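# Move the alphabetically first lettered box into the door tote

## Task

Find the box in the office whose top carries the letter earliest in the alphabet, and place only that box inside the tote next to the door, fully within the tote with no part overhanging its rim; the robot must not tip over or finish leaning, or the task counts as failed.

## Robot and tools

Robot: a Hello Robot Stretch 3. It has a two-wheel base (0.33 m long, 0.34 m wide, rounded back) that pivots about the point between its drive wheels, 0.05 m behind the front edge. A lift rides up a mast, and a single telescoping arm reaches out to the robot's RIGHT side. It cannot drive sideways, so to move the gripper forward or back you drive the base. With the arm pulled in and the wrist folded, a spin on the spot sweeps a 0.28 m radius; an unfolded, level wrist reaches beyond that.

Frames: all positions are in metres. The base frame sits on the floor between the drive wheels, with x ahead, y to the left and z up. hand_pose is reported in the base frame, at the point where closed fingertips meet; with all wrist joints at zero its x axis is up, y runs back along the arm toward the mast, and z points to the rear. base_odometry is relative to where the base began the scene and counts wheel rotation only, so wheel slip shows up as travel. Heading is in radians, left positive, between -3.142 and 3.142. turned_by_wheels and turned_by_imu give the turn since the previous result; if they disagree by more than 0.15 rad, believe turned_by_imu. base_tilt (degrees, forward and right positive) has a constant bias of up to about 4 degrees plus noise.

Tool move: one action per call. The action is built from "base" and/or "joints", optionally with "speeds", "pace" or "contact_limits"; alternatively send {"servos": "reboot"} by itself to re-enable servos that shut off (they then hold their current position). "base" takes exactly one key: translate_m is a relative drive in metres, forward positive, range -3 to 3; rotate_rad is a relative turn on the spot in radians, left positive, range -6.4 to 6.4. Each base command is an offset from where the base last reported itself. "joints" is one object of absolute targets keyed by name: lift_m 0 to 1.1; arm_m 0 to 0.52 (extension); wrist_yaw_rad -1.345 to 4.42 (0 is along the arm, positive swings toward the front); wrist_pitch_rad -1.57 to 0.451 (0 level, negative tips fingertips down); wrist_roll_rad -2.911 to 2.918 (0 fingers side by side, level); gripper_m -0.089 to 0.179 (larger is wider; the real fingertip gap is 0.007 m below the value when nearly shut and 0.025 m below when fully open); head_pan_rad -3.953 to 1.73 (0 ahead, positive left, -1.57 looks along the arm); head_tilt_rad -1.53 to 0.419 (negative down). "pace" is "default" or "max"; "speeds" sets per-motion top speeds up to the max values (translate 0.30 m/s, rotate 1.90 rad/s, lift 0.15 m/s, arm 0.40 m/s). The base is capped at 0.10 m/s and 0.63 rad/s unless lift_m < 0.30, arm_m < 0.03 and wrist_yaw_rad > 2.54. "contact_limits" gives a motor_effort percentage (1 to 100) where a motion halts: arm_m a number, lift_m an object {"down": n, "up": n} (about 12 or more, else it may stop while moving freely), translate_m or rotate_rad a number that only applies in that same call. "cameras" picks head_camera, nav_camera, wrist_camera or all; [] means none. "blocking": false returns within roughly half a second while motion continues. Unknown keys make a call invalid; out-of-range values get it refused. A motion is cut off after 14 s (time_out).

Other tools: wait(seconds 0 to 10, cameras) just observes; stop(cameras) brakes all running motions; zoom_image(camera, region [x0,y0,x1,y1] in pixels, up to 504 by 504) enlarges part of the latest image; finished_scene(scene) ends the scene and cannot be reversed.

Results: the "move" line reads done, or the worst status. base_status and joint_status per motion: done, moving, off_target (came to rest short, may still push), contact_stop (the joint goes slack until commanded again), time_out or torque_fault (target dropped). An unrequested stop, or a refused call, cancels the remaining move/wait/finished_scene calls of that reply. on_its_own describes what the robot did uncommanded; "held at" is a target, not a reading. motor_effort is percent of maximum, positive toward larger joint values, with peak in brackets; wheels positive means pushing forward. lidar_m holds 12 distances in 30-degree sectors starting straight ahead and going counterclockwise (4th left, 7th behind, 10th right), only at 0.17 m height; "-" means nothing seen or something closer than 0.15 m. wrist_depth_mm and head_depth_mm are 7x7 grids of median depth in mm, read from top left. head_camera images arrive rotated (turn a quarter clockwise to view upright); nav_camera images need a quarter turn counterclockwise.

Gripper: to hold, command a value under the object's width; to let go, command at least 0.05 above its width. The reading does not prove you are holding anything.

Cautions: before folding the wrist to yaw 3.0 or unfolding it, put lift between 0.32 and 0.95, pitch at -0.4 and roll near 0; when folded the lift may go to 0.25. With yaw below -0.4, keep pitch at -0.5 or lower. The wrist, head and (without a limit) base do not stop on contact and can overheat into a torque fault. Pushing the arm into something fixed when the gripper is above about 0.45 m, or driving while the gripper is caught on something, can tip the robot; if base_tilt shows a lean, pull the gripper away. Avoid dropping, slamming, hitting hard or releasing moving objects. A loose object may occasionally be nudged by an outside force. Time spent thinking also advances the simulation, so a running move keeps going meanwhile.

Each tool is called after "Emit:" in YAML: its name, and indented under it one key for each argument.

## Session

Emit:
move:
  joints: {"head_pan_rad": -1.5, "head_tilt_rad": -0.45}
  pace: "max"
  cameras: ["head_camera", "nav_camera"]

Emit:
move:
  joints: {"head_pan_rad": 0.3, "head_tilt_rad": -0.45}
  pace: "max"
  cameras: ["nav_camera"]

Emit:
move:
  joints: {"head_pan_rad": -3.4, "head_tilt_rad": -0.45}
  pace: "max"
  cameras: ["nav_camera"]

Scene clock: 1.03 s.
move: done
base_odometry: x=+0.000 y=+0.000 heading=+0.000
turned_by_wheels: +0.000
turned_by_imu: +0.000
base_tilt: forward=+1.0 right=-0.2
lidar_m: 0.73 0.74 0.91 1.57 1.58 1.09 1.00 1.00 1.25 1.54 1.23 0.80
head_depth_mm: 1898 2058 1775 2371 2042 1698 1398 / 1894 2031 1764 2408 2167 1692 1397 / 1880 2025 1763 2397 2142 1695 1394 / 1864 2037 1738 2331 2080 1671 1386 / 1875 2017 1734 2122 2063 1677 1383 / 1863 1998 1711 2358 2127 1670 1387 / 1859 2008 1705 2311 2044 1680 1382
base_status: not commanded
joint_positions: lift_m=+0.337 arm_m=+0.002 wrist_yaw_rad=+3.032 wrist_pitch_rad=-0.535 wrist_roll_rad=+0.000 gripper_m=+0.037 head_pan_rad=-1.533 head_tilt_rad=-0.450
joint_status: all done
measured_speeds: all 0
motor_effort: left_wheel=-0.5(0.8) right_wheel=+2.1(2.6) lift_m=+27.2(27.6) arm_m=-10.9(11.0) wrist_yaw_rad=+0.7(1.4) wrist_pitch_rad=+2.4(2.6) wrist_roll_rad=+1.0(1.1) gripper_m=+0.0(0.9) head_pan_rad=+0.9(5.0) head_tilt_rad=-1.8(3.9)
hand_pose: x=+0.0015 y=+0.0602 z=+0.3248 quat_wxyz=(+0.224, +0.691, +0.150, +0.671) (m; base frame)
wrist_depth_mm: - 139 - - - - - / - 155 - - - - - / 979 179 869 957 964 959 - / 778 745 204 732 770 755 742 / 645 624 228 625 629 633 632 / 546 534 129 333 130 538 537 / 468 305 293 306 448 474 482
pictures: head_camera (sideways), nav_camera (sideways)
Images, in order (width x height): head_camera 896x504, nav_camera 672x504.

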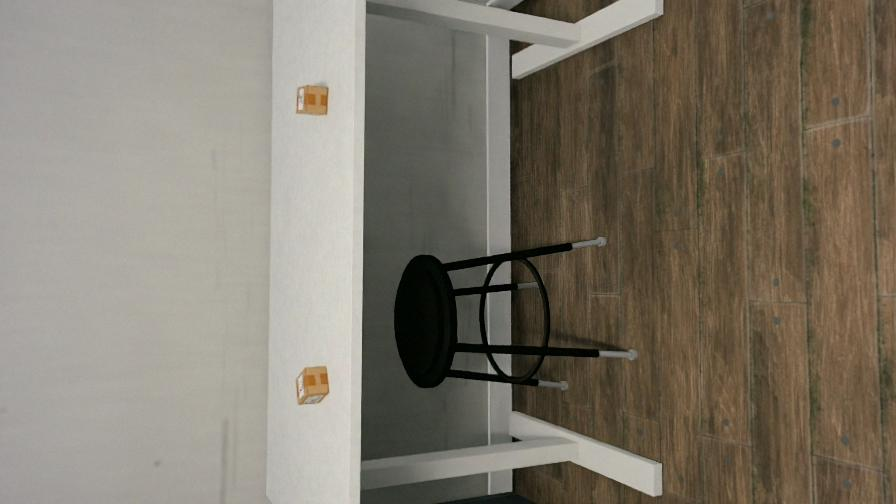

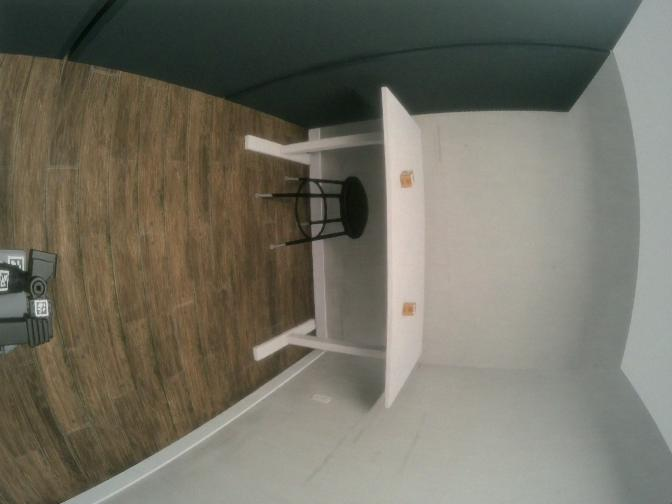

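Scene clock: 2.13 s.
move: done
base_odometry: x=+0.000 y=+0.000 heading=+0.000
turned_by_wheels: +0.000
turned_by_imu: +0.000
base_tilt: forward=+1.0 right=+0.0
lidar_m: 0.73 0.73 0.91 1.57 1.58 1.09 1.00 1.01 1.25 1.55 1.23 0.80
head_depth_mm: 573 614 664 715 781 862 959 / 587 629 679 738 806 893 994 / 598 643 697 757 831 920 1031 / 612 661 713 779 859 955 1073 / 626 676 734 804 887 994 1114 / 643 693 755 826 920 1024 1167 / 658 712 779 854 951 1070 1217
base_status: not commanded
joint_positions: lift_m=+0.337 arm_m=+0.002 wrist_yaw_rad=+3.032 wrist_pitch_rad=-0.535 wrist_roll_rad=+0.000 gripper_m=+0.037 head_pan_rad=+0.325 head_tilt_rad=-0.450
joint_status: all done
measured_speeds: all 0
motor_effort: left_wheel=-0.5(0.7) right_wheel=+2.3(3.0) lift_m=+28.1(28.1) arm_m=-14.0(14.0) wrist_yaw_rad=+0.6(1.3) wrist_pitch_rad=+2.3(2.6) wrist_roll_rad=+0.9(1.0) gripper_m=-0.1(1.2) head_pan_rad=+0.8(4.9) head_tilt_rad=-1.5(4.6)
hand_pose: x=+0.0015 y=+0.0602 z=+0.3248 quat_wxyz=(+0.224, +0.691, +0.150, +0.671) (m; base frame)
wrist_depth_mm: - 140 - - - - - / - 155 - - - - - / 937 178 833 968 981 935 - / 762 735 203 761 765 773 730 / 641 633 228 627 620 633 631 / 546 539 129 333 130 532 538 / 467 309 293 306 450 474 476
pictures: nav_camera (sideways)
Images, in order (width x height): nav_camera 672x504.

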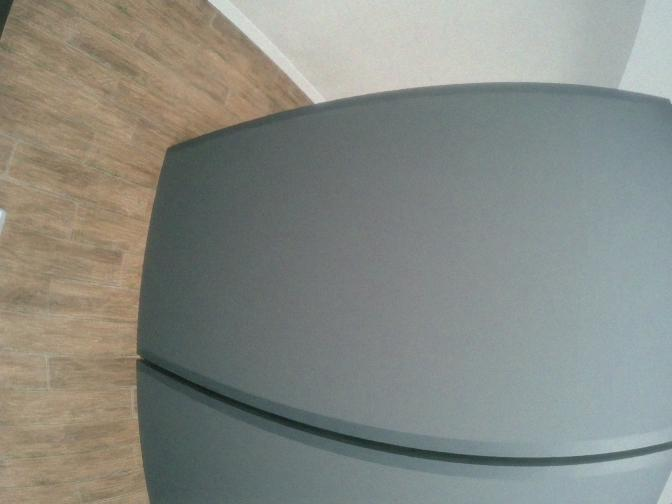

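Scene clock: 5.13 s.
move: done
base_odometry: x=+0.000 y=+0.000 heading=+0.000
turned_by_wheels: +0.000
turned_by_imu: +0.000
base_tilt: forward=+1.1 right=-0.1
lidar_m: 0.73 0.74 0.91 1.57 1.59 1.09 1.00 1.01 1.25 1.55 1.23 0.80
head_depth_mm: 1011 1097 1203 1331 1479 1630 1406 / 973 1055 1153 1270 1415 1566 1398 / 939 1013 1109 1215 1339 1504 1393 / 909 978 1062 1160 1276 1423 1395 / 878 942 1022 1111 1221 1351 1387 / 847 913 985 1063 1171 1293 1356 / 826 881 950 1028 1121 1231 1321
base_status: not commanded
joint_positions: lift_m=+0.337 arm_m=+0.002 wrist_yaw_rad=+3.032 wrist_pitch_rad=-0.535 wrist_roll_rad=+0.000 gripper_m=+0.037 head_pan_rad=-3.416 head_tilt_rad=-0.450
joint_status: all done
measured_speeds: translate_m=+0.000 rotate_rad=+0.000 lift_m=+0.000 arm_m=+0.000 wrist_yaw_rad=+0.000 wrist_pitch_rad=+0.000 wrist_roll_rad=+0.000 head_pan_rad=+0.024 head_tilt_rad=+0.000
motor_effort: left_wheel=-0.6(0.8) right_wheel=+2.0(2.6) lift_m=+29.1(29.2) arm_m=-22.3(22.3) wrist_yaw_rad=+0.7(1.4) wrist_pitch_rad=+2.6(2.8) wrist_roll_rad=+0.8(1.1) gripper_m=+0.0(1.5) head_pan_rad=+3.6(5.2) head_tilt_rad=-1.5(4.4)
hand_pose: x=+0.0015 y=+0.0602 z=+0.3248 quat_wxyz=(+0.224, +0.691, +0.150, +0.671) (m; base frame)
wrist_depth_mm: - 140 - - - - - / - 154 - - - - - / 973 179 865 952 973 938 - / 742 730 204 731 749 763 733 / 634 646 226 626 628 645 632 / 541 531 129 334 130 528 539 / 473 307 293 304 447 474 472
pictures: nav_camera (sideways)
Images, in order (width x height): nav_camera 672x504.

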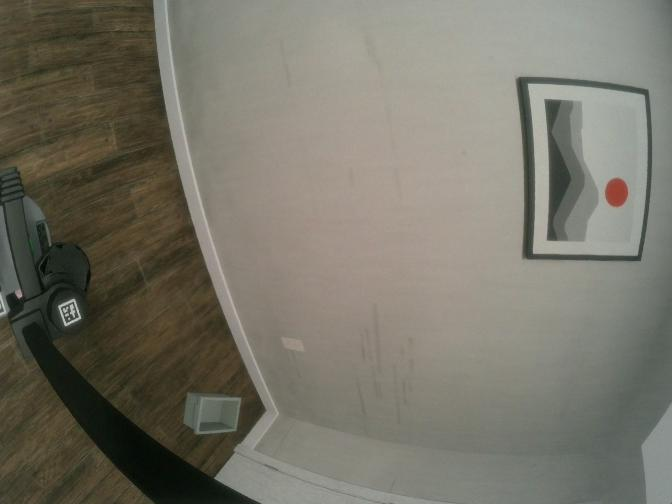

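Emit:
move:
  base: {"rotate_rad": -1.32}
  joints: {"lift_m": 0.26, "head_pan_rad": 0.4, "head_tilt_rad": -0.35}
  pace: "max"
  cameras: []

Emit:
move:
  base: {"translate_m": 0.5}
  pace: "max"
  cameras: ["head_camera", "nav_camera"]

Scene clock: 23.50 s.
move: done
base_odometry: x=+0.000 y=+0.000 heading=-1.320
turned_by_wheels: -1.320
turned_by_imu: -1.314
base_tilt: forward=+1.1 right=-0.3
lidar_m: 1.54 0.93 0.74 0.73 0.79 1.58 1.57 1.28 1.01 1.00 1.08 1.62
head_depth_mm: 1854 1975 2080 1789 2232 1894 1520 / 1519 1661 1829 1946 2230 1874 1515 / 1280 1385 1499 1643 1798 1823 1512 / 1113 1180 1274 1378 1481 1616 1504 / 981 1037 1100 1179 1263 1357 1419 / 877 921 974 1030 1091 1164 1249 / 794 833 870 911 967 1022 1084
base_status: done
joint_positions: lift_m=+0.260 arm_m=+0.002 wrist_yaw_rad=+3.032 wrist_pitch_rad=-0.536 wrist_roll_rad=+0.000 gripper_m=+0.037 head_pan_rad=+0.416 head_tilt_rad=-0.351
joint_status: all done
measured_speeds: translate_m=+0.000 rotate_rad=+0.000 lift_m=+0.000 arm_m=+0.000 wrist_yaw_rad=+0.000 wrist_pitch_rad=+0.000 wrist_roll_rad=+0.000 head_pan_rad=-0.024 head_tilt_rad=+0.000
motor_effort: left_wheel=+8.9(17.3) right_wheel=-8.1(16.0) lift_m=+20.5(27.6) arm_m=-20.7(22.8) wrist_yaw_rad=+0.7(1.4) wrist_pitch_rad=+2.6(3.0) wrist_roll_rad=+0.8(1.1) gripper_m=+0.9(1.3) head_pan_rad=-3.0(4.9) head_tilt_rad=+3.9(6.0)
hand_pose: x=+0.0014 y=+0.0601 z=+0.2472 quat_wxyz=(+0.224, +0.691, +0.150, +0.671) (m; base frame)
wrist_depth_mm: - 140 154 - - 754 - / - 154 163 - 828 811 - / 791 179 203 797 801 820 802 / 634 604 205 640 638 633 628 / 522 515 228 304 522 521 524 / 259 259 132 245 129 444 446 / 226 233 216 227 373 388 395
pictures: none
No camera images: "cameras" was empty.

Scene clock: 26.47 s.
move: done
base_odometry: x=+0.124 y=-0.484 heading=-1.319
turned_by_wheels: +0.000
turned_by_imu: +0.000
base_tilt: forward=+0.7 right=-0.2
lidar_m: 1.04 0.86 0.68 0.67 0.73 1.08 2.06 1.35 1.07 1.06 1.14 1.43
head_depth_mm: 1466 1540 1618 1294 1779 1852 1523 / 1441 1572 1680 1288 1449 1712 1510 / 1218 1307 1415 1283 1683 1793 1472 / 1042 1116 1195 1242 1394 1519 1506 / 915 969 1029 1098 1178 1266 1364 / 827 859 908 960 1016 1084 1155 / 741 772 808 849 894 950 1006
base_status: done
joint_positions: lift_m=+0.260 arm_m=+0.002 wrist_yaw_rad=+3.032 wrist_pitch_rad=-0.536 wrist_roll_rad=+0.000 gripper_m=+0.037 head_pan_rad=+0.401 head_tilt_rad=-0.350
joint_status: not commanded
measured_speeds: all 0
motor_effort: left_wheel=+7.8(18.0) right_wheel=-0.8(8.9) lift_m=+21.7(21.8) arm_m=-17.8(20.9) wrist_yaw_rad=+0.7(1.2) wrist_pitch_rad=+2.2(2.9) wrist_roll_rad=+0.8(1.1) gripper_m=-0.1(1.1) head_pan_rad=-2.8(4.7) head_tilt_rad=+2.3(4.8)
hand_pose: x=+0.0014 y=+0.0601 z=+0.2472 quat_wxyz=(+0.224, +0.691, +0.150, +0.671) (m; base frame)
wrist_depth_mm: - 139 686 - - - - / - 154 733 - - - - / 749 178 711 767 763 747 749 / 638 602 204 635 635 621 637 / 523 530 228 309 526 521 527 / 259 260 131 246 130 448 446 / 229 232 216 225 374 389 389
pictures: head_camera (sideways), nav_camera (sideways)
Images, in order (width x height): head_camera 896x504, nav_camera 672x504.

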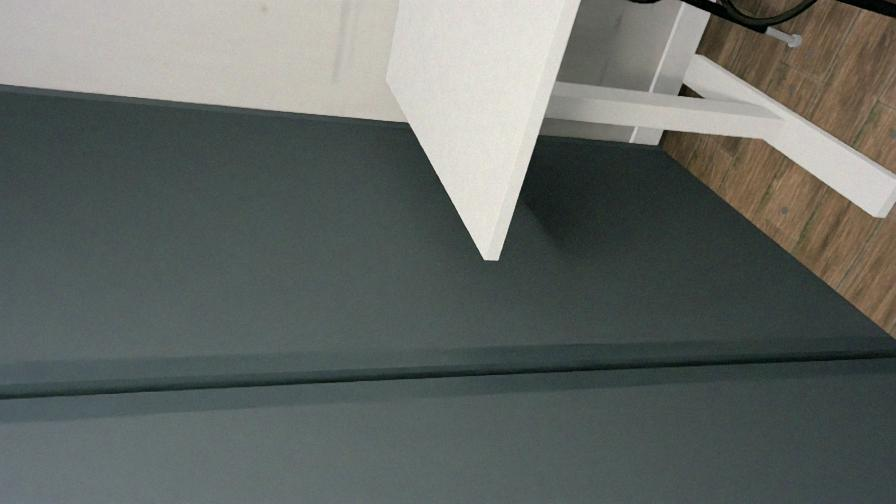

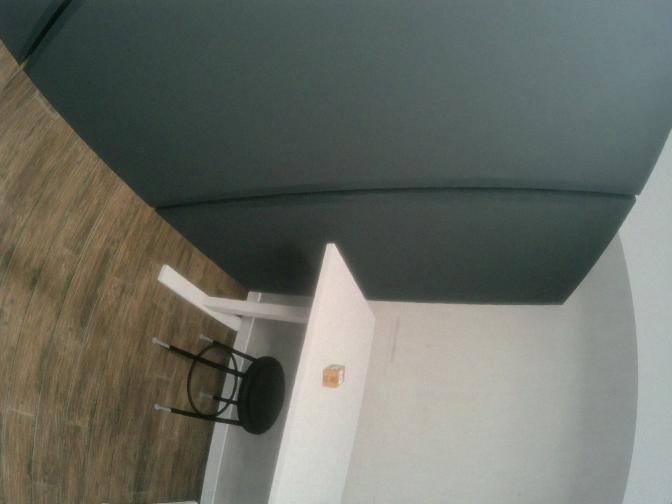

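Emit:
move:
  joints: {"head_pan_rad": -0.05, "head_tilt_rad": -0.38}
  pace: "max"
  cameras: ["head_camera"]

Scene clock: 29.57 s.
move: done
base_odometry: x=+0.124 y=-0.484 heading=-1.319
turned_by_wheels: +0.000
turned_by_imu: +0.000
base_tilt: forward=+0.8 right=-0.3
lidar_m: 1.05 0.86 0.68 0.67 0.72 1.09 2.05 1.35 1.07 1.06 1.14 1.44
head_depth_mm: 1403 1486 1582 1204 1832 1850 1476 / 1417 1514 1611 1201 1826 1778 1471 / 1440 1520 1625 1198 1260 1763 1485 / 1440 1540 1644 1122 1333 1760 1440 / 1472 1554 1657 1181 1933 1763 1476 / 1485 1575 1683 1174 1500 1656 1461 / 1463 1548 1592 1177 1680 1701 1460
base_status: not commanded
joint_positions: lift_m=+0.260 arm_m=+0.002 wrist_yaw_rad=+3.032 wrist_pitch_rad=-0.536 wrist_roll_rad=+0.000 gripper_m=+0.037 head_pan_rad=-0.062 head_tilt_rad=-0.375
joint_status: all done
measured_speeds: all 0
motor_effort: left_wheel=+7.7(8.0) right_wheel=-0.7(1.0) lift_m=+22.8(23.0) arm_m=-14.9(15.6) wrist_yaw_rad=+0.8(1.2) wrist_pitch_rad=+2.5(2.8) wrist_roll_rad=+0.8(1.0) gripper_m=-0.6(1.2) head_pan_rad=-3.1(5.7) head_tilt_rad=-2.0(3.6)
hand_pose: x=+0.0014 y=+0.0601 z=+0.2472 quat_wxyz=(+0.224, +0.691, +0.150, +0.671) (m; base frame)
wrist_depth_mm: - 140 692 - - - - / - 154 735 - - - - / 740 178 728 754 745 762 733 / 624 613 205 632 623 636 639 / 515 521 227 303 523 522 524 / 258 261 131 247 129 448 452 / 227 234 215 227 370 389 394
pictures: head_camera (sideways)
Images, in order (width x height): head_camera 896x504.

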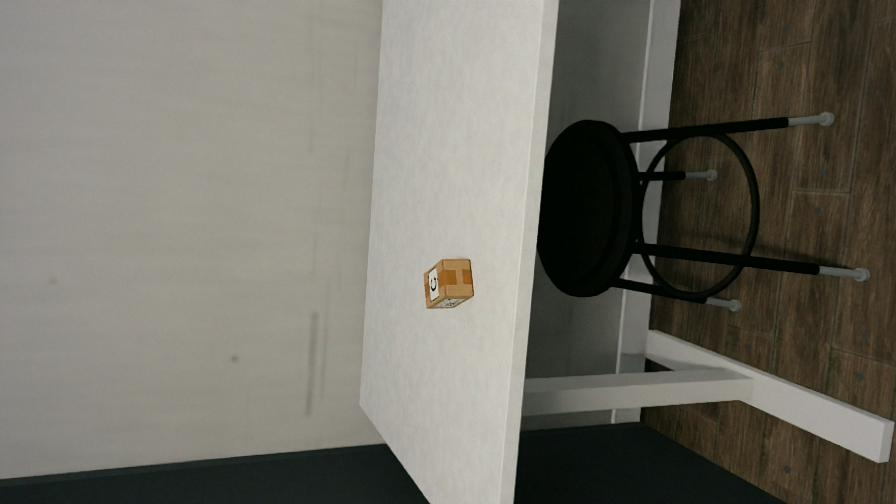

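Emit:
zoom_image:
  camera: "head_camera"
  region: [418, 254, 478, 314]

Emit:
move:
  joints: {"head_pan_rad": -0.65, "head_tilt_rad": -0.38}
  pace: "max"
  cameras: ["head_camera"]

Scaled by 8.400 from the camera's 896x504 image, which has a finer 1280x720 frame.

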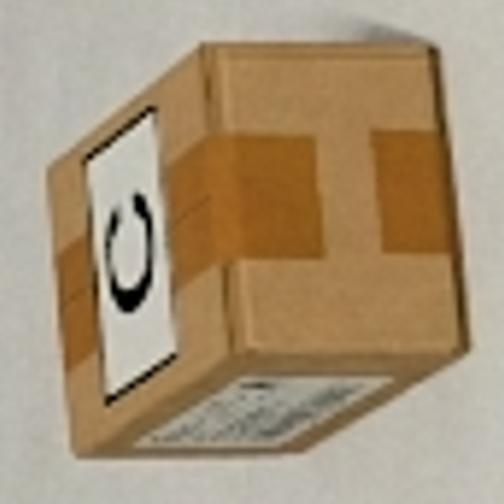

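Scene clock: 32.17 s.
move: done
base_odometry: x=+0.124 y=-0.484 heading=-1.319
turned_by_wheels: +0.000
turned_by_imu: +0.000
base_tilt: forward=+1.1 right=-0.2
lidar_m: 1.04 0.86 0.68 0.67 0.73 1.09 2.06 1.35 1.07 1.06 1.14 1.43
head_depth_mm: 1308 1351 1406 1436 1531 1608 1473 / 1477 1544 1610 1369 1759 1764 1482 / 1667 1764 1832 1272 1928 1754 1463 / 1624 1722 1815 1174 2145 1808 1465 / 1547 1651 1722 1166 2044 1797 1461 / 1469 1572 1670 1162 1934 1793 1459 / 1415 1505 1588 1151 1846 1752 1455
base_status: not commanded
joint_positions: lift_m=+0.260 arm_m=+0.002 wrist_yaw_rad=+3.032 wrist_pitch_rad=-0.536 wrist_roll_rad=+0.000 gripper_m=+0.037 head_pan_rad=-0.661 head_tilt_rad=-0.379
joint_status: all done
measured_speeds: all 0
motor_effort: left_wheel=+7.7(7.9) right_wheel=-0.8(0.9) lift_m=+23.9(24.1) arm_m=-12.5(13.1) wrist_yaw_rad=+0.7(1.2) wrist_pitch_rad=+2.3(2.9) wrist_roll_rad=+0.8(1.0) gripper_m=+0.3(0.7) head_pan_rad=-2.4(5.1) head_tilt_rad=-2.1(3.7)
hand_pose: x=+0.0014 y=+0.0601 z=+0.2472 quat_wxyz=(+0.224, +0.691, +0.150, +0.671) (m; base frame)
wrist_depth_mm: - 140 698 - - - - / - 154 715 - - - - / 746 178 719 761 741 756 737 / 628 604 205 628 611 631 615 / 520 523 228 303 532 520 520 / 259 260 131 246 130 454 448 / 226 232 217 228 370 391 396
pictures: head_camera (sideways)
Images, in order (width x height): head_camera 896x504.

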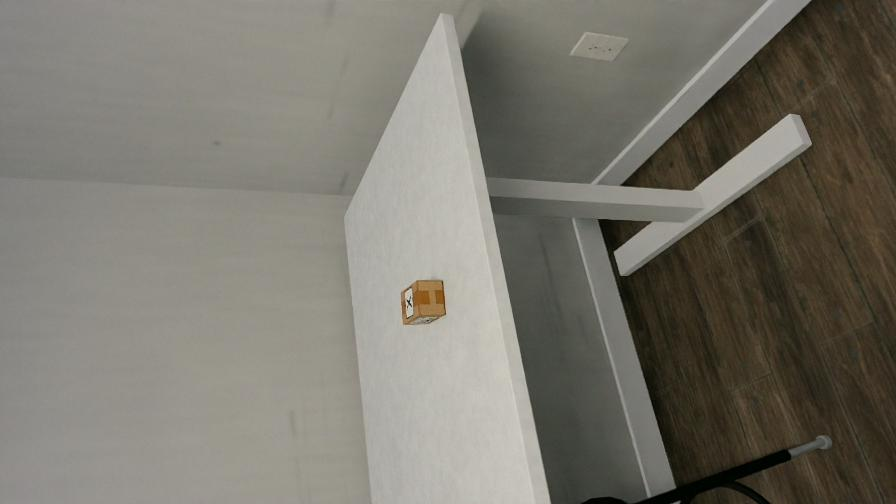

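Emit:
zoom_image:
  camera: "head_camera"
  region: [394, 272, 454, 332]

Emit:
move:
  base: {"translate_m": -1.6}
  joints: {"head_pan_rad": -3.0, "head_tilt_rad": -0.5}
  contact_limits: {"translate_m": 40}
  pace: "max"
  cameras: ["nav_camera"]

Scaled by 8.400 from the camera's 896x504 image, which has a finer 1280x720 frame.

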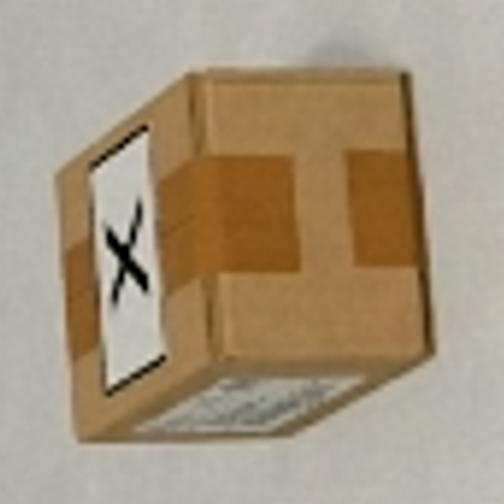

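Scene clock: 43.50 s.
move: done
base_odometry: x=-0.274 y=+1.065 heading=-1.319
turned_by_wheels: +0.000
turned_by_imu: +0.003
base_tilt: forward=+1.1 right=-0.4
lidar_m: 2.31 1.09 0.97 1.38 0.65 0.50 0.49 0.53 0.83 0.87 0.94 1.41
head_depth_mm: 382 412 446 487 536 596 672 / 394 425 461 506 558 623 704 / 406 438 479 524 583 654 745 / 418 453 494 546 610 688 788 / 432 470 514 570 639 723 836 / 446 486 535 595 671 766 891 / 462 505 557 622 703 811 955
base_status: done
joint_positions: lift_m=+0.260 arm_m=+0.002 wrist_yaw_rad=+3.032 wrist_pitch_rad=-0.536 wrist_roll_rad=+0.000 gripper_m=+0.037 head_pan_rad=-3.000 head_tilt_rad=-0.501
joint_status: all done
measured_speeds: all 0
motor_effort: left_wheel=-6.3(12.0) right_wheel=-1.8(16.5) lift_m=+27.9(28.3) arm_m=-2.8(9.5) wrist_yaw_rad=+1.0(1.4) wrist_pitch_rad=+2.8(3.1) wrist_roll_rad=+0.8(1.1) gripper_m=+0.0(1.5) head_pan_rad=+3.6(5.3) head_tilt_rad=+1.7(6.2)
contact_limits: translate_m 40 (maximum 100)
hand_pose: x=+0.0014 y=+0.0601 z=+0.2472 quat_wxyz=(+0.224, +0.691, +0.150, +0.671) (m; base frame)
wrist_depth_mm: 595 140 - - - 948 - / 623 154 896 - - 958 - / 619 179 718 776 784 799 781 / 597 617 205 620 635 636 634 / 528 524 227 304 530 527 525 / 260 260 131 245 130 450 445 / 226 233 216 228 373 389 391
pictures: nav_camera (sideways)
Images, in order (width x height): nav_camera 672x504.

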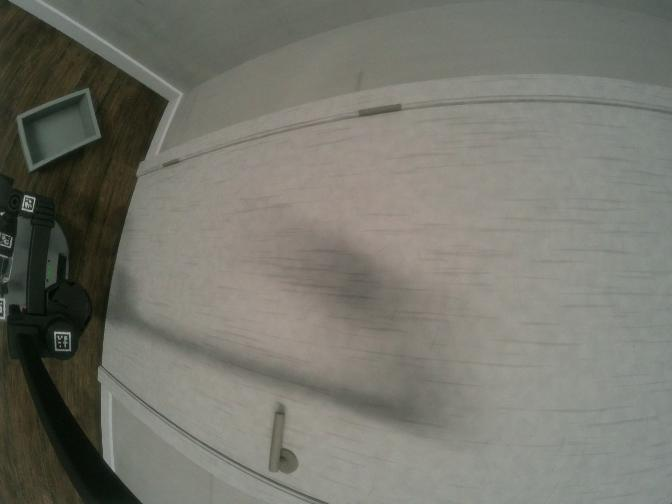

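Emit:
move:
  base: {"rotate_rad": 1.57}
  joints: {"head_pan_rad": 0.0, "head_tilt_rad": -0.4}
  pace: "max"
  cameras: ["head_camera", "nav_camera"]

Scene clock: 61.67 s.
move: done
base_odometry: x=-0.274 y=+1.065 heading=+0.250
turned_by_wheels: +1.570
turned_by_imu: +1.564
base_tilt: forward=+0.8 right=-0.1
lidar_m: 1.43 0.66 0.50 0.49 0.52 0.80 0.87 0.93 1.38 2.43 1.11 0.97
head_depth_mm: 3276 3518 3772 3414 2321 1796 1461 / 3359 3589 3827 3323 2308 1789 1447 / 3378 3662 3945 3330 2313 1782 1451 / 2391 2577 2812 2953 2319 1768 1447 / 1620 1706 1807 1908 2034 1772 1438 / 1222 1271 1335 1381 1453 1519 1411 / 984 1014 1047 1084 1118 1168 1220
base_status: done
joint_positions: lift_m=+0.260 arm_m=+0.002 wrist_yaw_rad=+3.032 wrist_pitch_rad=-0.536 wrist_roll_rad=+0.000 gripper_m=+0.037 head_pan_rad=+0.016 head_tilt_rad=-0.398
joint_status: all done
measured_speeds: translate_m=+0.000 rotate_rad=+0.000 lift_m=+0.000 arm_m=+0.000 wrist_yaw_rad=+0.000 wrist_pitch_rad=+0.000 wrist_roll_rad=+0.000 head_pan_rad=-0.024 head_tilt_rad=+0.000
motor_effort: left_wheel=-8.2(16.9) right_wheel=+10.1(16.3) lift_m=+30.4(30.6) arm_m=-21.9(22.0) wrist_yaw_rad=+0.2(1.3) wrist_pitch_rad=+2.6(3.0) wrist_roll_rad=+0.7(1.0) gripper_m=+0.1(1.2) head_pan_rad=-2.5(4.8) head_tilt_rad=+1.7(4.7)
hand_pose: x=+0.0014 y=+0.0601 z=+0.2472 quat_wxyz=(+0.224, +0.691, +0.150, +0.671) (m; base frame)
wrist_depth_mm: 505 140 492 500 505 501 510 / 545 155 543 548 552 547 567 / 610 175 184 609 596 623 622 / 635 606 203 625 628 625 623 / 530 525 228 305 522 526 525 / 260 258 131 244 130 444 448 / 227 233 216 226 373 389 390
pictures: head_camera (sideways), nav_camera (sideways)
Images, in order (width x height): head_camera 896x504, nav_camera 672x504.

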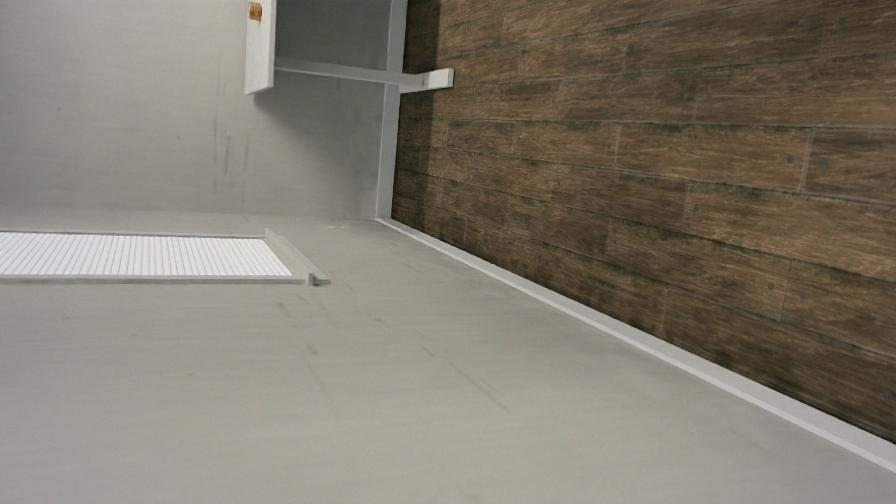

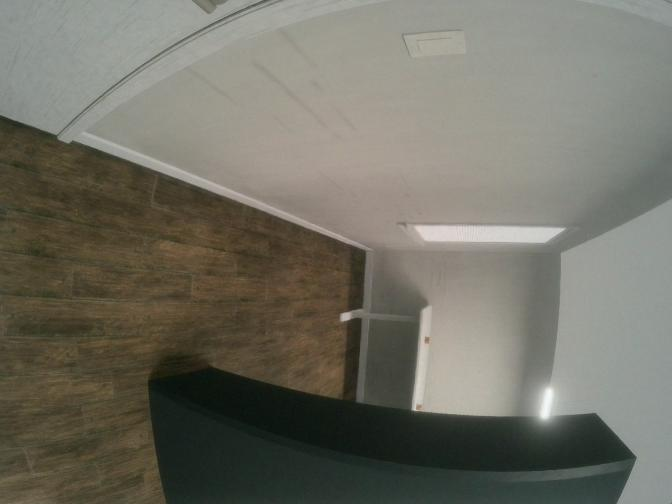

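Emit:
move:
  base: {"translate_m": 1.9}
  joints: {"head_pan_rad": -0.5, "head_tilt_rad": -0.35}
  contact_limits: {"translate_m": 40}
  pace: "max"
  cameras: ["head_camera", "nav_camera"]

Scene clock: 76.83 s.
move: done
base_odometry: x=+1.567 y=+1.535 heading=+0.250
turned_by_wheels: +0.000
turned_by_imu: -0.001
base_tilt: forward=+1.0 right=-0.2
lidar_m: 0.89 0.41 0.32 0.32 0.34 0.50 1.89 0.86 1.60 2.98 2.31 1.61
head_depth_mm: 2035 2178 2294 2545 2537 1897 1520 / 1968 2101 2206 2429 2524 1905 1514 / 1916 2022 2137 2319 2444 1878 1510 / 1846 1945 2057 1612 2357 1874 1516 / 1776 1892 1997 2099 2263 1866 1506 / 1747 1837 1945 2081 2207 1863 1491 / 1673 1786 1887 2017 2139 1874 1489
base_status: done
joint_positions: lift_m=+0.260 arm_m=+0.002 wrist_yaw_rad=+3.032 wrist_pitch_rad=-0.536 wrist_roll_rad=+0.000 gripper_m=+0.037 head_pan_rad=-0.500 head_tilt_rad=-0.349
joint_status: all done
measured_speeds: all 0
motor_effort: left_wheel=+4.5(12.7) right_wheel=+3.0(20.3) lift_m=+23.0(31.8) arm_m=-21.1(22.2) wrist_yaw_rad=+0.8(1.4) wrist_pitch_rad=+2.7(2.9) wrist_roll_rad=+0.8(1.1) gripper_m=-0.4(1.4) head_pan_rad=+2.9(5.9) head_tilt_rad=+2.8(5.2)
contact_limits: translate_m 40 (maximum 100)
hand_pose: x=+0.0014 y=+0.0601 z=+0.2472 quat_wxyz=(+0.224, +0.691, +0.150, +0.671) (m; base frame)
wrist_depth_mm: 339 140 333 337 336 337 334 / 372 155 354 372 370 367 372 / 408 179 395 409 412 412 414 / 465 447 205 457 467 462 466 / 495 498 227 303 495 497 498 / 257 261 131 246 129 453 452 / 227 234 216 227 370 395 390
pictures: head_camera (sideways), nav_camera (sideways)
Images, in order (width x height): head_camera 896x504, nav_camera 672x504.

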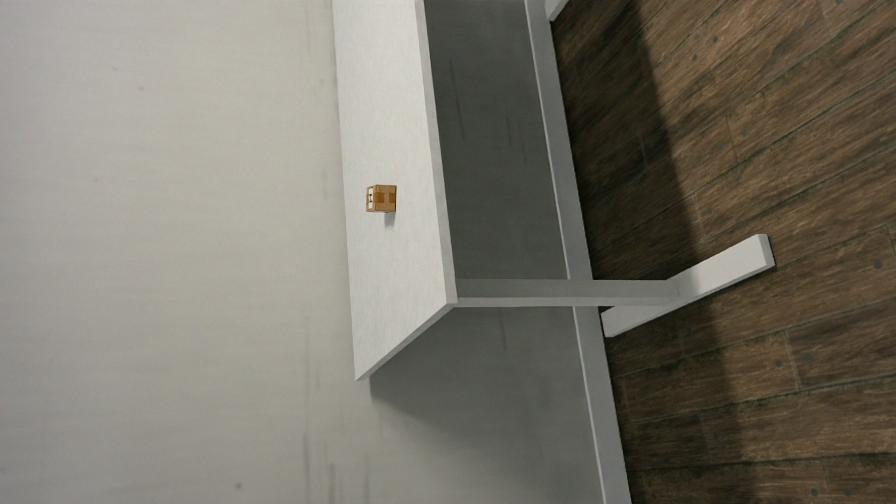

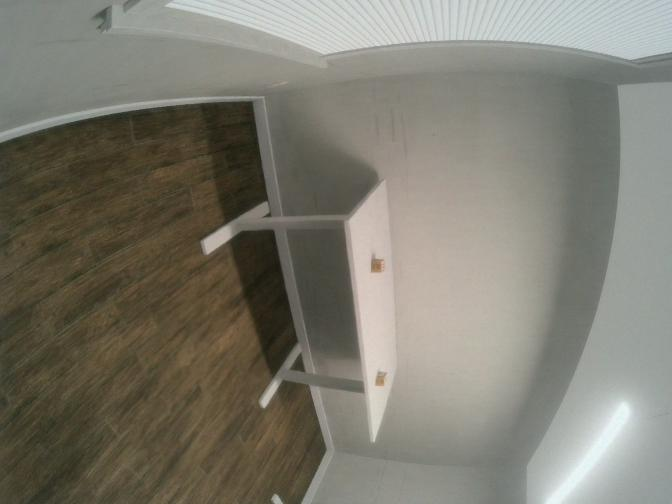

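Emit:
move:
  base: {"rotate_rad": -1.26}
  joints: {"head_pan_rad": 1.2, "head_tilt_rad": -0.4}
  pace: "max"
  cameras: []

Emit:
move:
  base: {"translate_m": 1.05}
  joints: {"head_pan_rad": 1.5, "head_tilt_rad": -0.42}
  contact_limits: {"translate_m": 40}
  pace: "max"
  cameras: ["head_camera", "nav_camera"]

Scene clock: 95.57 s.
move: done
base_odometry: x=+1.567 y=+1.535 heading=-1.010
turned_by_wheels: -1.260
turned_by_imu: -1.253
base_tilt: forward=+0.8 right=+0.1
lidar_m: 3.10 2.15 1.60 0.50 0.34 0.32 0.32 0.41 0.91 1.02 0.85 1.62
head_depth_mm: 1686 1792 1905 2075 2170 1805 1459 / 1700 1807 1951 2101 2237 1793 1451 / 1741 1843 1986 2144 2250 1781 1447 / 1744 1854 1976 2164 2205 1763 1442 / 1259 1326 1401 1487 1571 1620 1418 / 884 918 950 991 1005 1097 1153 / 693 709 729 749 764 813 844
base_status: done
joint_positions: lift_m=+0.260 arm_m=+0.002 wrist_yaw_rad=+3.032 wrist_pitch_rad=-0.536 wrist_roll_rad=+0.000 gripper_m=+0.037 head_pan_rad=+1.216 head_tilt_rad=-0.399
joint_status: all done
measured_speeds: translate_m=+0.000 rotate_rad=+0.000 lift_m=+0.000 arm_m=+0.000 wrist_yaw_rad=+0.000 wrist_pitch_rad=+0.000 wrist_roll_rad=+0.000 head_pan_rad=-0.024 head_tilt_rad=+0.000
motor_effort: left_wheel=+9.0(18.2) right_wheel=-7.5(15.6) lift_m=+27.2(31.9) arm_m=-21.6(22.3) wrist_yaw_rad=+0.8(1.4) wrist_pitch_rad=+2.4(2.9) wrist_roll_rad=+0.8(1.1) gripper_m=+0.2(1.3) head_pan_rad=-3.5(5.3) head_tilt_rad=-2.1(3.8)
hand_pose: x=+0.0014 y=+0.0601 z=+0.2472 quat_wxyz=(+0.224, +0.691, +0.150, +0.671) (m; base frame)
wrist_depth_mm: 298 139 549 980 - - - / 309 157 591 948 - - - / 318 179 601 784 786 799 800 / 330 390 203 635 624 629 641 / 336 396 228 304 524 521 521 / 261 258 131 247 130 445 441 / 227 233 217 229 378 390 390
pictures: none
No camera images: "cameras" was empty.

Scene clock: 100.43 s.
move: done
base_odometry: x=+2.126 y=+0.647 heading=-1.009
turned_by_wheels: +0.000
turned_by_imu: -0.001
base_tilt: forward=+1.0 right=+0.0
lidar_m: 2.08 1.36 1.58 1.21 1.36 1.26 1.28 1.63 1.02 1.14 1.80 2.15
head_depth_mm: 1319 1402 1497 1082 1724 1748 1430 / 1366 1460 1528 1077 1822 1751 1422 / 1426 1529 1596 1079 1918 1755 1429 / 1482 1589 1676 1069 1476 1589 1421 / 1558 1670 1786 1125 2082 1745 1386 / 1622 1734 1900 1987 2164 1738 1411 / 1651 1748 1860 1950 2033 1731 1419
base_status: done
joint_positions: lift_m=+0.260 arm_m=+0.002 wrist_yaw_rad=+3.032 wrist_pitch_rad=-0.536 wrist_roll_rad=+0.000 gripper_m=+0.037 head_pan_rad=+1.501 head_tilt_rad=-0.420
joint_status: all done
measured_speeds: all 0
motor_effort: left_wheel=+9.3(21.0) right_wheel=-6.1(8.4) lift_m=+21.7(27.7) arm_m=-17.0(21.4) wrist_yaw_rad=+0.7(1.4) wrist_pitch_rad=+2.7(2.9) wrist_roll_rad=+0.8(1.1) gripper_m=+0.0(1.3) head_pan_rad=-4.0(5.1) head_tilt_rad=-2.8(5.7)
contact_limits: translate_m 40 (maximum 100)
hand_pose: x=+0.0014 y=+0.0601 z=+0.2472 quat_wxyz=(+0.224, +0.691, +0.150, +0.671) (m; base frame)
wrist_depth_mm: - 140 - - - - - / - 154 967 - - - - / 778 178 724 794 814 799 792 / 641 607 204 626 640 629 611 / 533 516 225 306 514 515 517 / 258 260 131 246 130 448 456 / 226 235 216 228 376 390 389
pictures: head_camera (sideways), nav_camera (sideways)
Images, in order (width x height): head_camera 896x504, nav_camera 672x504.

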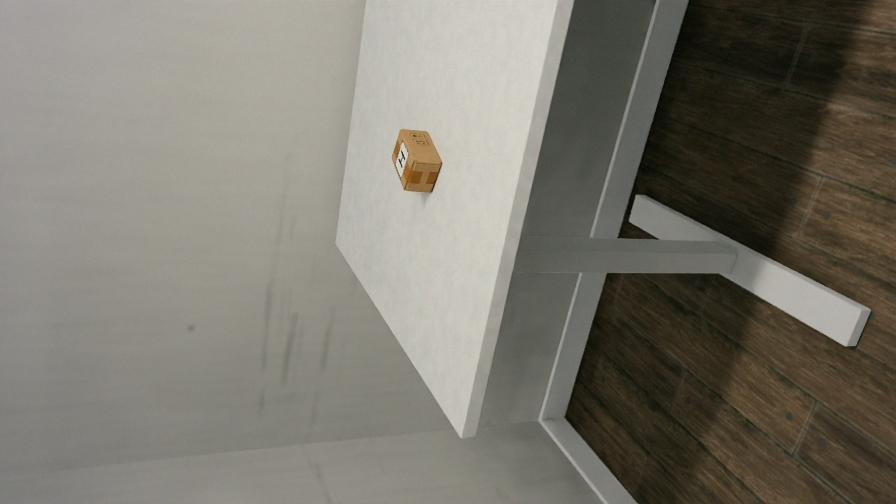

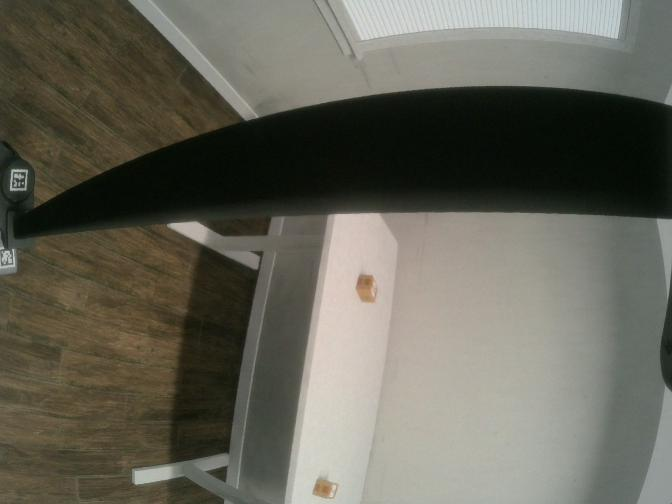

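Emit:
zoom_image:
  camera: "head_camera"
  region: [386, 130, 446, 190]

Emit:
move:
  joints: {"head_pan_rad": 0.7, "head_tilt_rad": -0.42}
  pace: "max"
  cameras: ["head_camera", "nav_camera"]

Scaled by 8.400 from the camera's 896x504 image, which has a finer 1280x720 frame.

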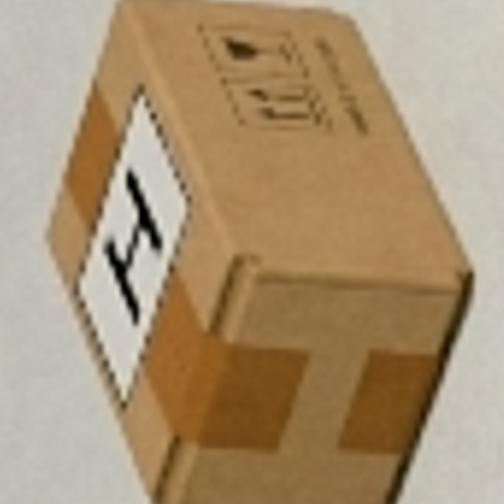

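Scene clock: 103.70 s.
move: done
base_odometry: x=+2.126 y=+0.647 heading=-1.009
turned_by_wheels: +0.000
turned_by_imu: +0.000
base_tilt: forward=+1.1 right=-0.1
lidar_m: 2.08 1.36 1.58 1.21 1.35 1.27 1.28 1.63 1.02 1.14 1.80 2.14
head_depth_mm: 1679 1805 1986 1308 2257 1770 1428 / 1603 1730 1833 1220 2157 1750 1427 / 1536 1655 1717 1137 1658 1690 1424 / 1474 1587 1651 1059 2007 1735 1423 / 1416 1522 1602 1061 1945 1717 1421 / 1368 1462 1538 1054 1841 1733 1411 / 1318 1410 1470 1052 1744 1721 1409
base_status: not commanded
joint_positions: lift_m=+0.260 arm_m=+0.002 wrist_yaw_rad=+3.032 wrist_pitch_rad=-0.536 wrist_roll_rad=+0.000 gripper_m=+0.037 head_pan_rad=+0.679 head_tilt_rad=-0.420
joint_status: all done
measured_speeds: all 0
motor_effort: left_wheel=+9.3(9.6) right_wheel=-6.0(6.3) lift_m=+28.7(28.7) arm_m=-14.1(15.1) wrist_yaw_rad=+1.0(1.4) wrist_pitch_rad=+2.7(2.9) wrist_roll_rad=+0.8(1.0) gripper_m=+0.1(1.5) head_pan_rad=-1.2(4.6) head_tilt_rad=-2.6(4.6)
contact_limits: translate_m 40 (maximum 100)
hand_pose: x=+0.0014 y=+0.0601 z=+0.2472 quat_wxyz=(+0.224, +0.691, +0.150, +0.671) (m; base frame)
wrist_depth_mm: - 140 - - - - - / - 154 928 - - - - / 789 181 713 785 812 791 795 / 632 608 204 630 627 637 642 / 528 525 228 305 516 523 517 / 259 259 131 244 129 448 443 / 226 233 216 227 376 393 382
pictures: head_camera (sideways), nav_camera (sideways)
Images, in order (width x height): head_camera 896x504, nav_camera 672x504.

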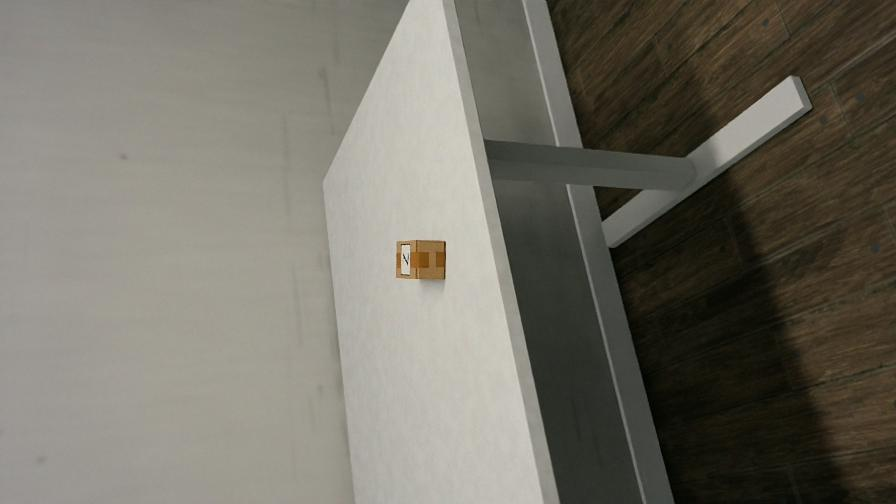

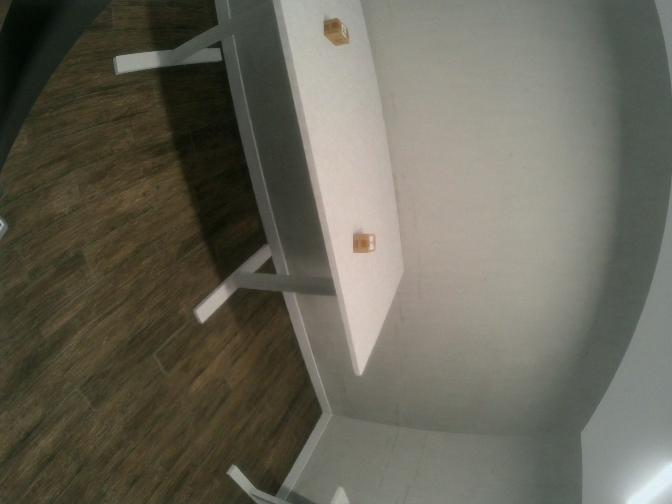

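Emit:
zoom_image:
  camera: "head_camera"
  region: [390, 230, 450, 290]

Emit:
move:
  base: {"translate_m": 0.6}
  joints: {"head_pan_rad": -0.3, "head_tilt_rad": -0.42}
  contact_limits: {"translate_m": 40}
  pace: "max"
  cameras: ["head_camera", "nav_camera"]

Scaled by 8.400 from the camera's 896x504 image, which has a finer 1280x720 frame.

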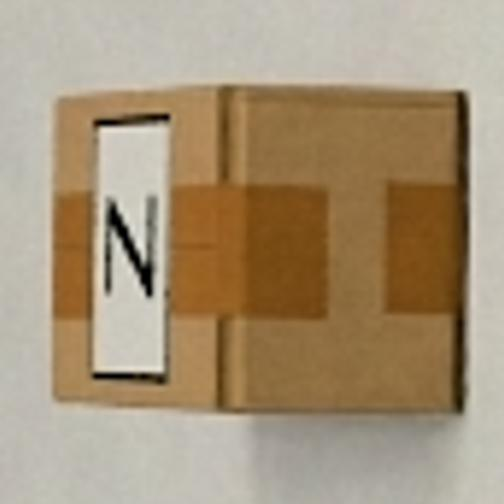

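Scene clock: 111.40 s.
move: done
base_odometry: x=+2.446 y=+0.139 heading=-1.009
turned_by_wheels: +0.000
turned_by_imu: +0.001
base_tilt: forward=+1.0 right=+0.1
lidar_m: 1.51 1.43 0.92 1.35 1.73 1.81 1.84 1.48 1.23 1.57 1.61 1.50
head_depth_mm: 1616 1738 1839 1420 2129 1746 1427 / 1650 1758 1866 1329 2155 1743 1417 / 1673 1798 1914 1493 2191 1747 1417 / 1697 1831 1961 1477 2150 1735 1413 / 1736 1866 1991 2129 2222 1735 1423 / 1777 1889 2046 2234 2237 1710 1417 / 1804 1941 2103 2270 2211 1730 1416
base_status: done
joint_positions: lift_m=+0.260 arm_m=+0.002 wrist_yaw_rad=+3.032 wrist_pitch_rad=-0.536 wrist_roll_rad=+0.000 gripper_m=+0.037 head_pan_rad=-0.303 head_tilt_rad=-0.421
joint_status: all done
measured_speeds: all 0
motor_effort: left_wheel=+10.1(18.5) right_wheel=-5.4(12.5) lift_m=+21.9(32.0) arm_m=-8.3(11.7) wrist_yaw_rad=+0.9(1.5) wrist_pitch_rad=+2.6(2.9) wrist_roll_rad=+1.0(1.1) gripper_m=-0.3(1.2) head_pan_rad=+3.0(5.4) head_tilt_rad=-1.3(3.4)
contact_limits: translate_m 40 (maximum 100)
hand_pose: x=+0.0014 y=+0.0601 z=+0.2472 quat_wxyz=(+0.224, +0.691, +0.150, +0.671) (m; base frame)
wrist_depth_mm: - 140 - - - - - / - 154 929 - - 972 - / 826 179 725 776 804 759 814 / 632 612 206 625 634 639 622 / 529 522 227 304 523 520 526 / 260 257 131 245 129 445 447 / 227 233 216 227 373 393 390
pictures: head_camera (sideways), nav_camera (sideways)
Images, in order (width x height): head_camera 896x504, nav_camera 672x504.

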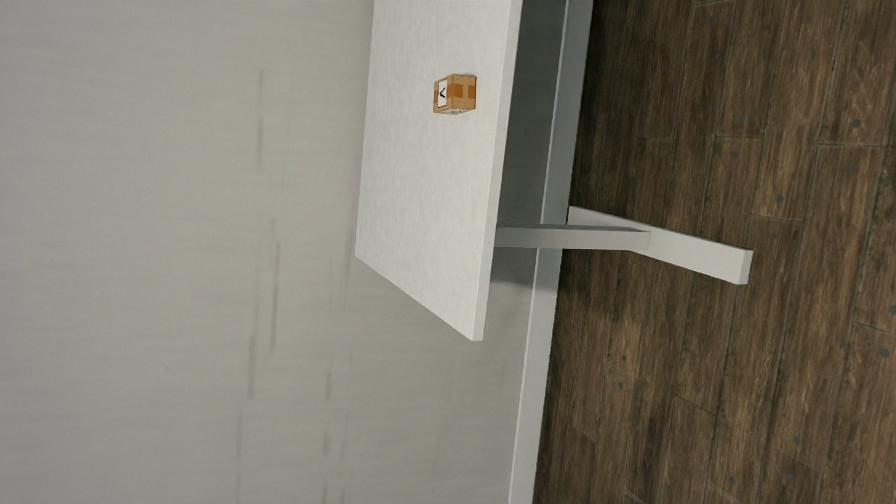

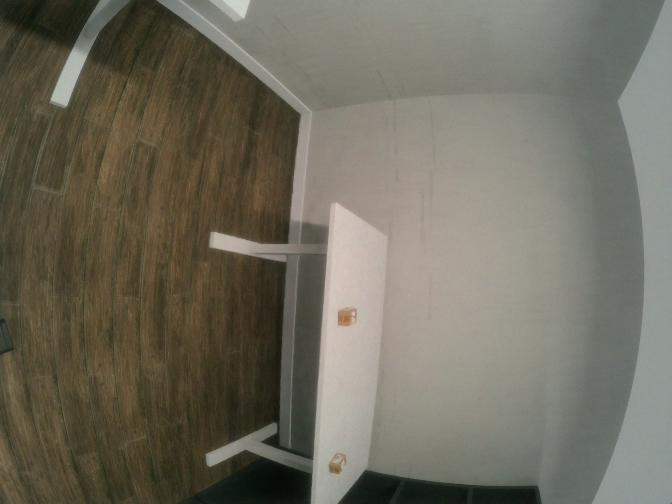

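Emit:
zoom_image:
  camera: "head_camera"
  region: [425, 65, 485, 125]

Emit:
move:
  joints: {"head_pan_rad": -0.85, "head_tilt_rad": -0.4}
  pace: "max"
  cameras: ["head_camera"]

Scaled by 8.400 from the camera's 896x504 image, which has a finer 1280x720 frame.

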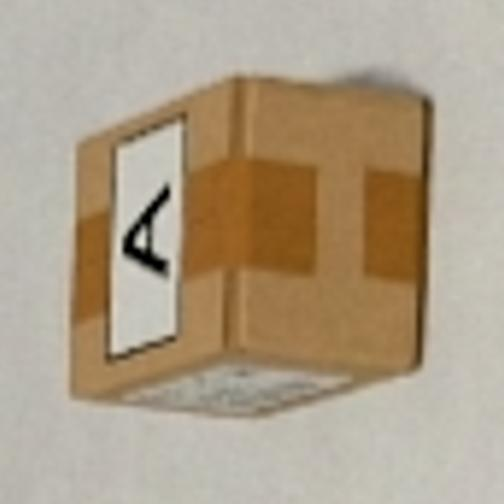

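Scene clock: 114.80 s.
move: done
base_odometry: x=+2.446 y=+0.139 heading=-1.009
turned_by_wheels: +0.000
turned_by_imu: +0.001
base_tilt: forward=+0.9 right=-0.1
lidar_m: 1.51 1.44 0.92 1.36 1.73 1.81 1.84 1.47 1.23 1.56 1.60 1.50
head_depth_mm: 1942 2106 2291 1840 2195 1774 1451 / 1923 2052 2196 1672 2111 1766 1443 / 1867 1994 2119 1667 2285 1776 1435 / 1803 1914 2065 1548 2277 1769 1433 / 1740 1865 1970 1533 2252 1753 1433 / 1684 1810 1910 1433 2166 1762 1432 / 1642 1736 1850 1349 2105 1749 1434
base_status: not commanded
joint_positions: lift_m=+0.260 arm_m=+0.002 wrist_yaw_rad=+3.032 wrist_pitch_rad=-0.536 wrist_roll_rad=+0.000 gripper_m=+0.037 head_pan_rad=-0.856 head_tilt_rad=-0.404
joint_status: all done
measured_speeds: all 0
motor_effort: left_wheel=+10.1(10.2) right_wheel=-5.2(5.7) lift_m=+19.5(19.7) arm_m=-5.3(6.3) wrist_yaw_rad=+1.3(1.3) wrist_pitch_rad=+2.7(2.8) wrist_roll_rad=+0.7(1.1) gripper_m=+0.1(1.2) head_pan_rad=-1.8(5.1) head_tilt_rad=+2.6(7.1)
contact_limits: translate_m 40 (maximum 100)
hand_pose: x=+0.0014 y=+0.0601 z=+0.2472 quat_wxyz=(+0.224, +0.691, +0.150, +0.671) (m; base frame)
wrist_depth_mm: - 140 - - - - - / - 154 941 - - - - / 791 178 714 775 777 747 783 / 620 599 204 643 623 628 645 / 526 534 225 303 516 523 525 / 259 259 131 246 130 448 439 / 227 234 219 226 372 397 393
pictures: head_camera (sideways)
Images, in order (width x height): head_camera 896x504.

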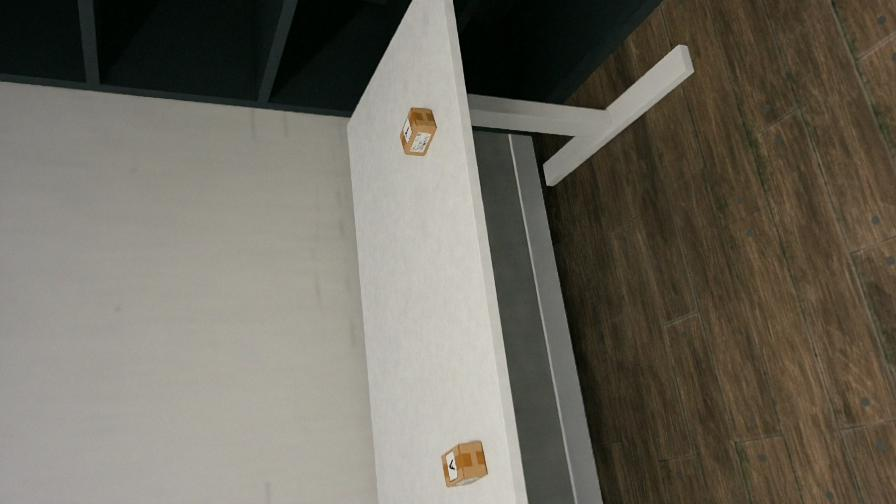

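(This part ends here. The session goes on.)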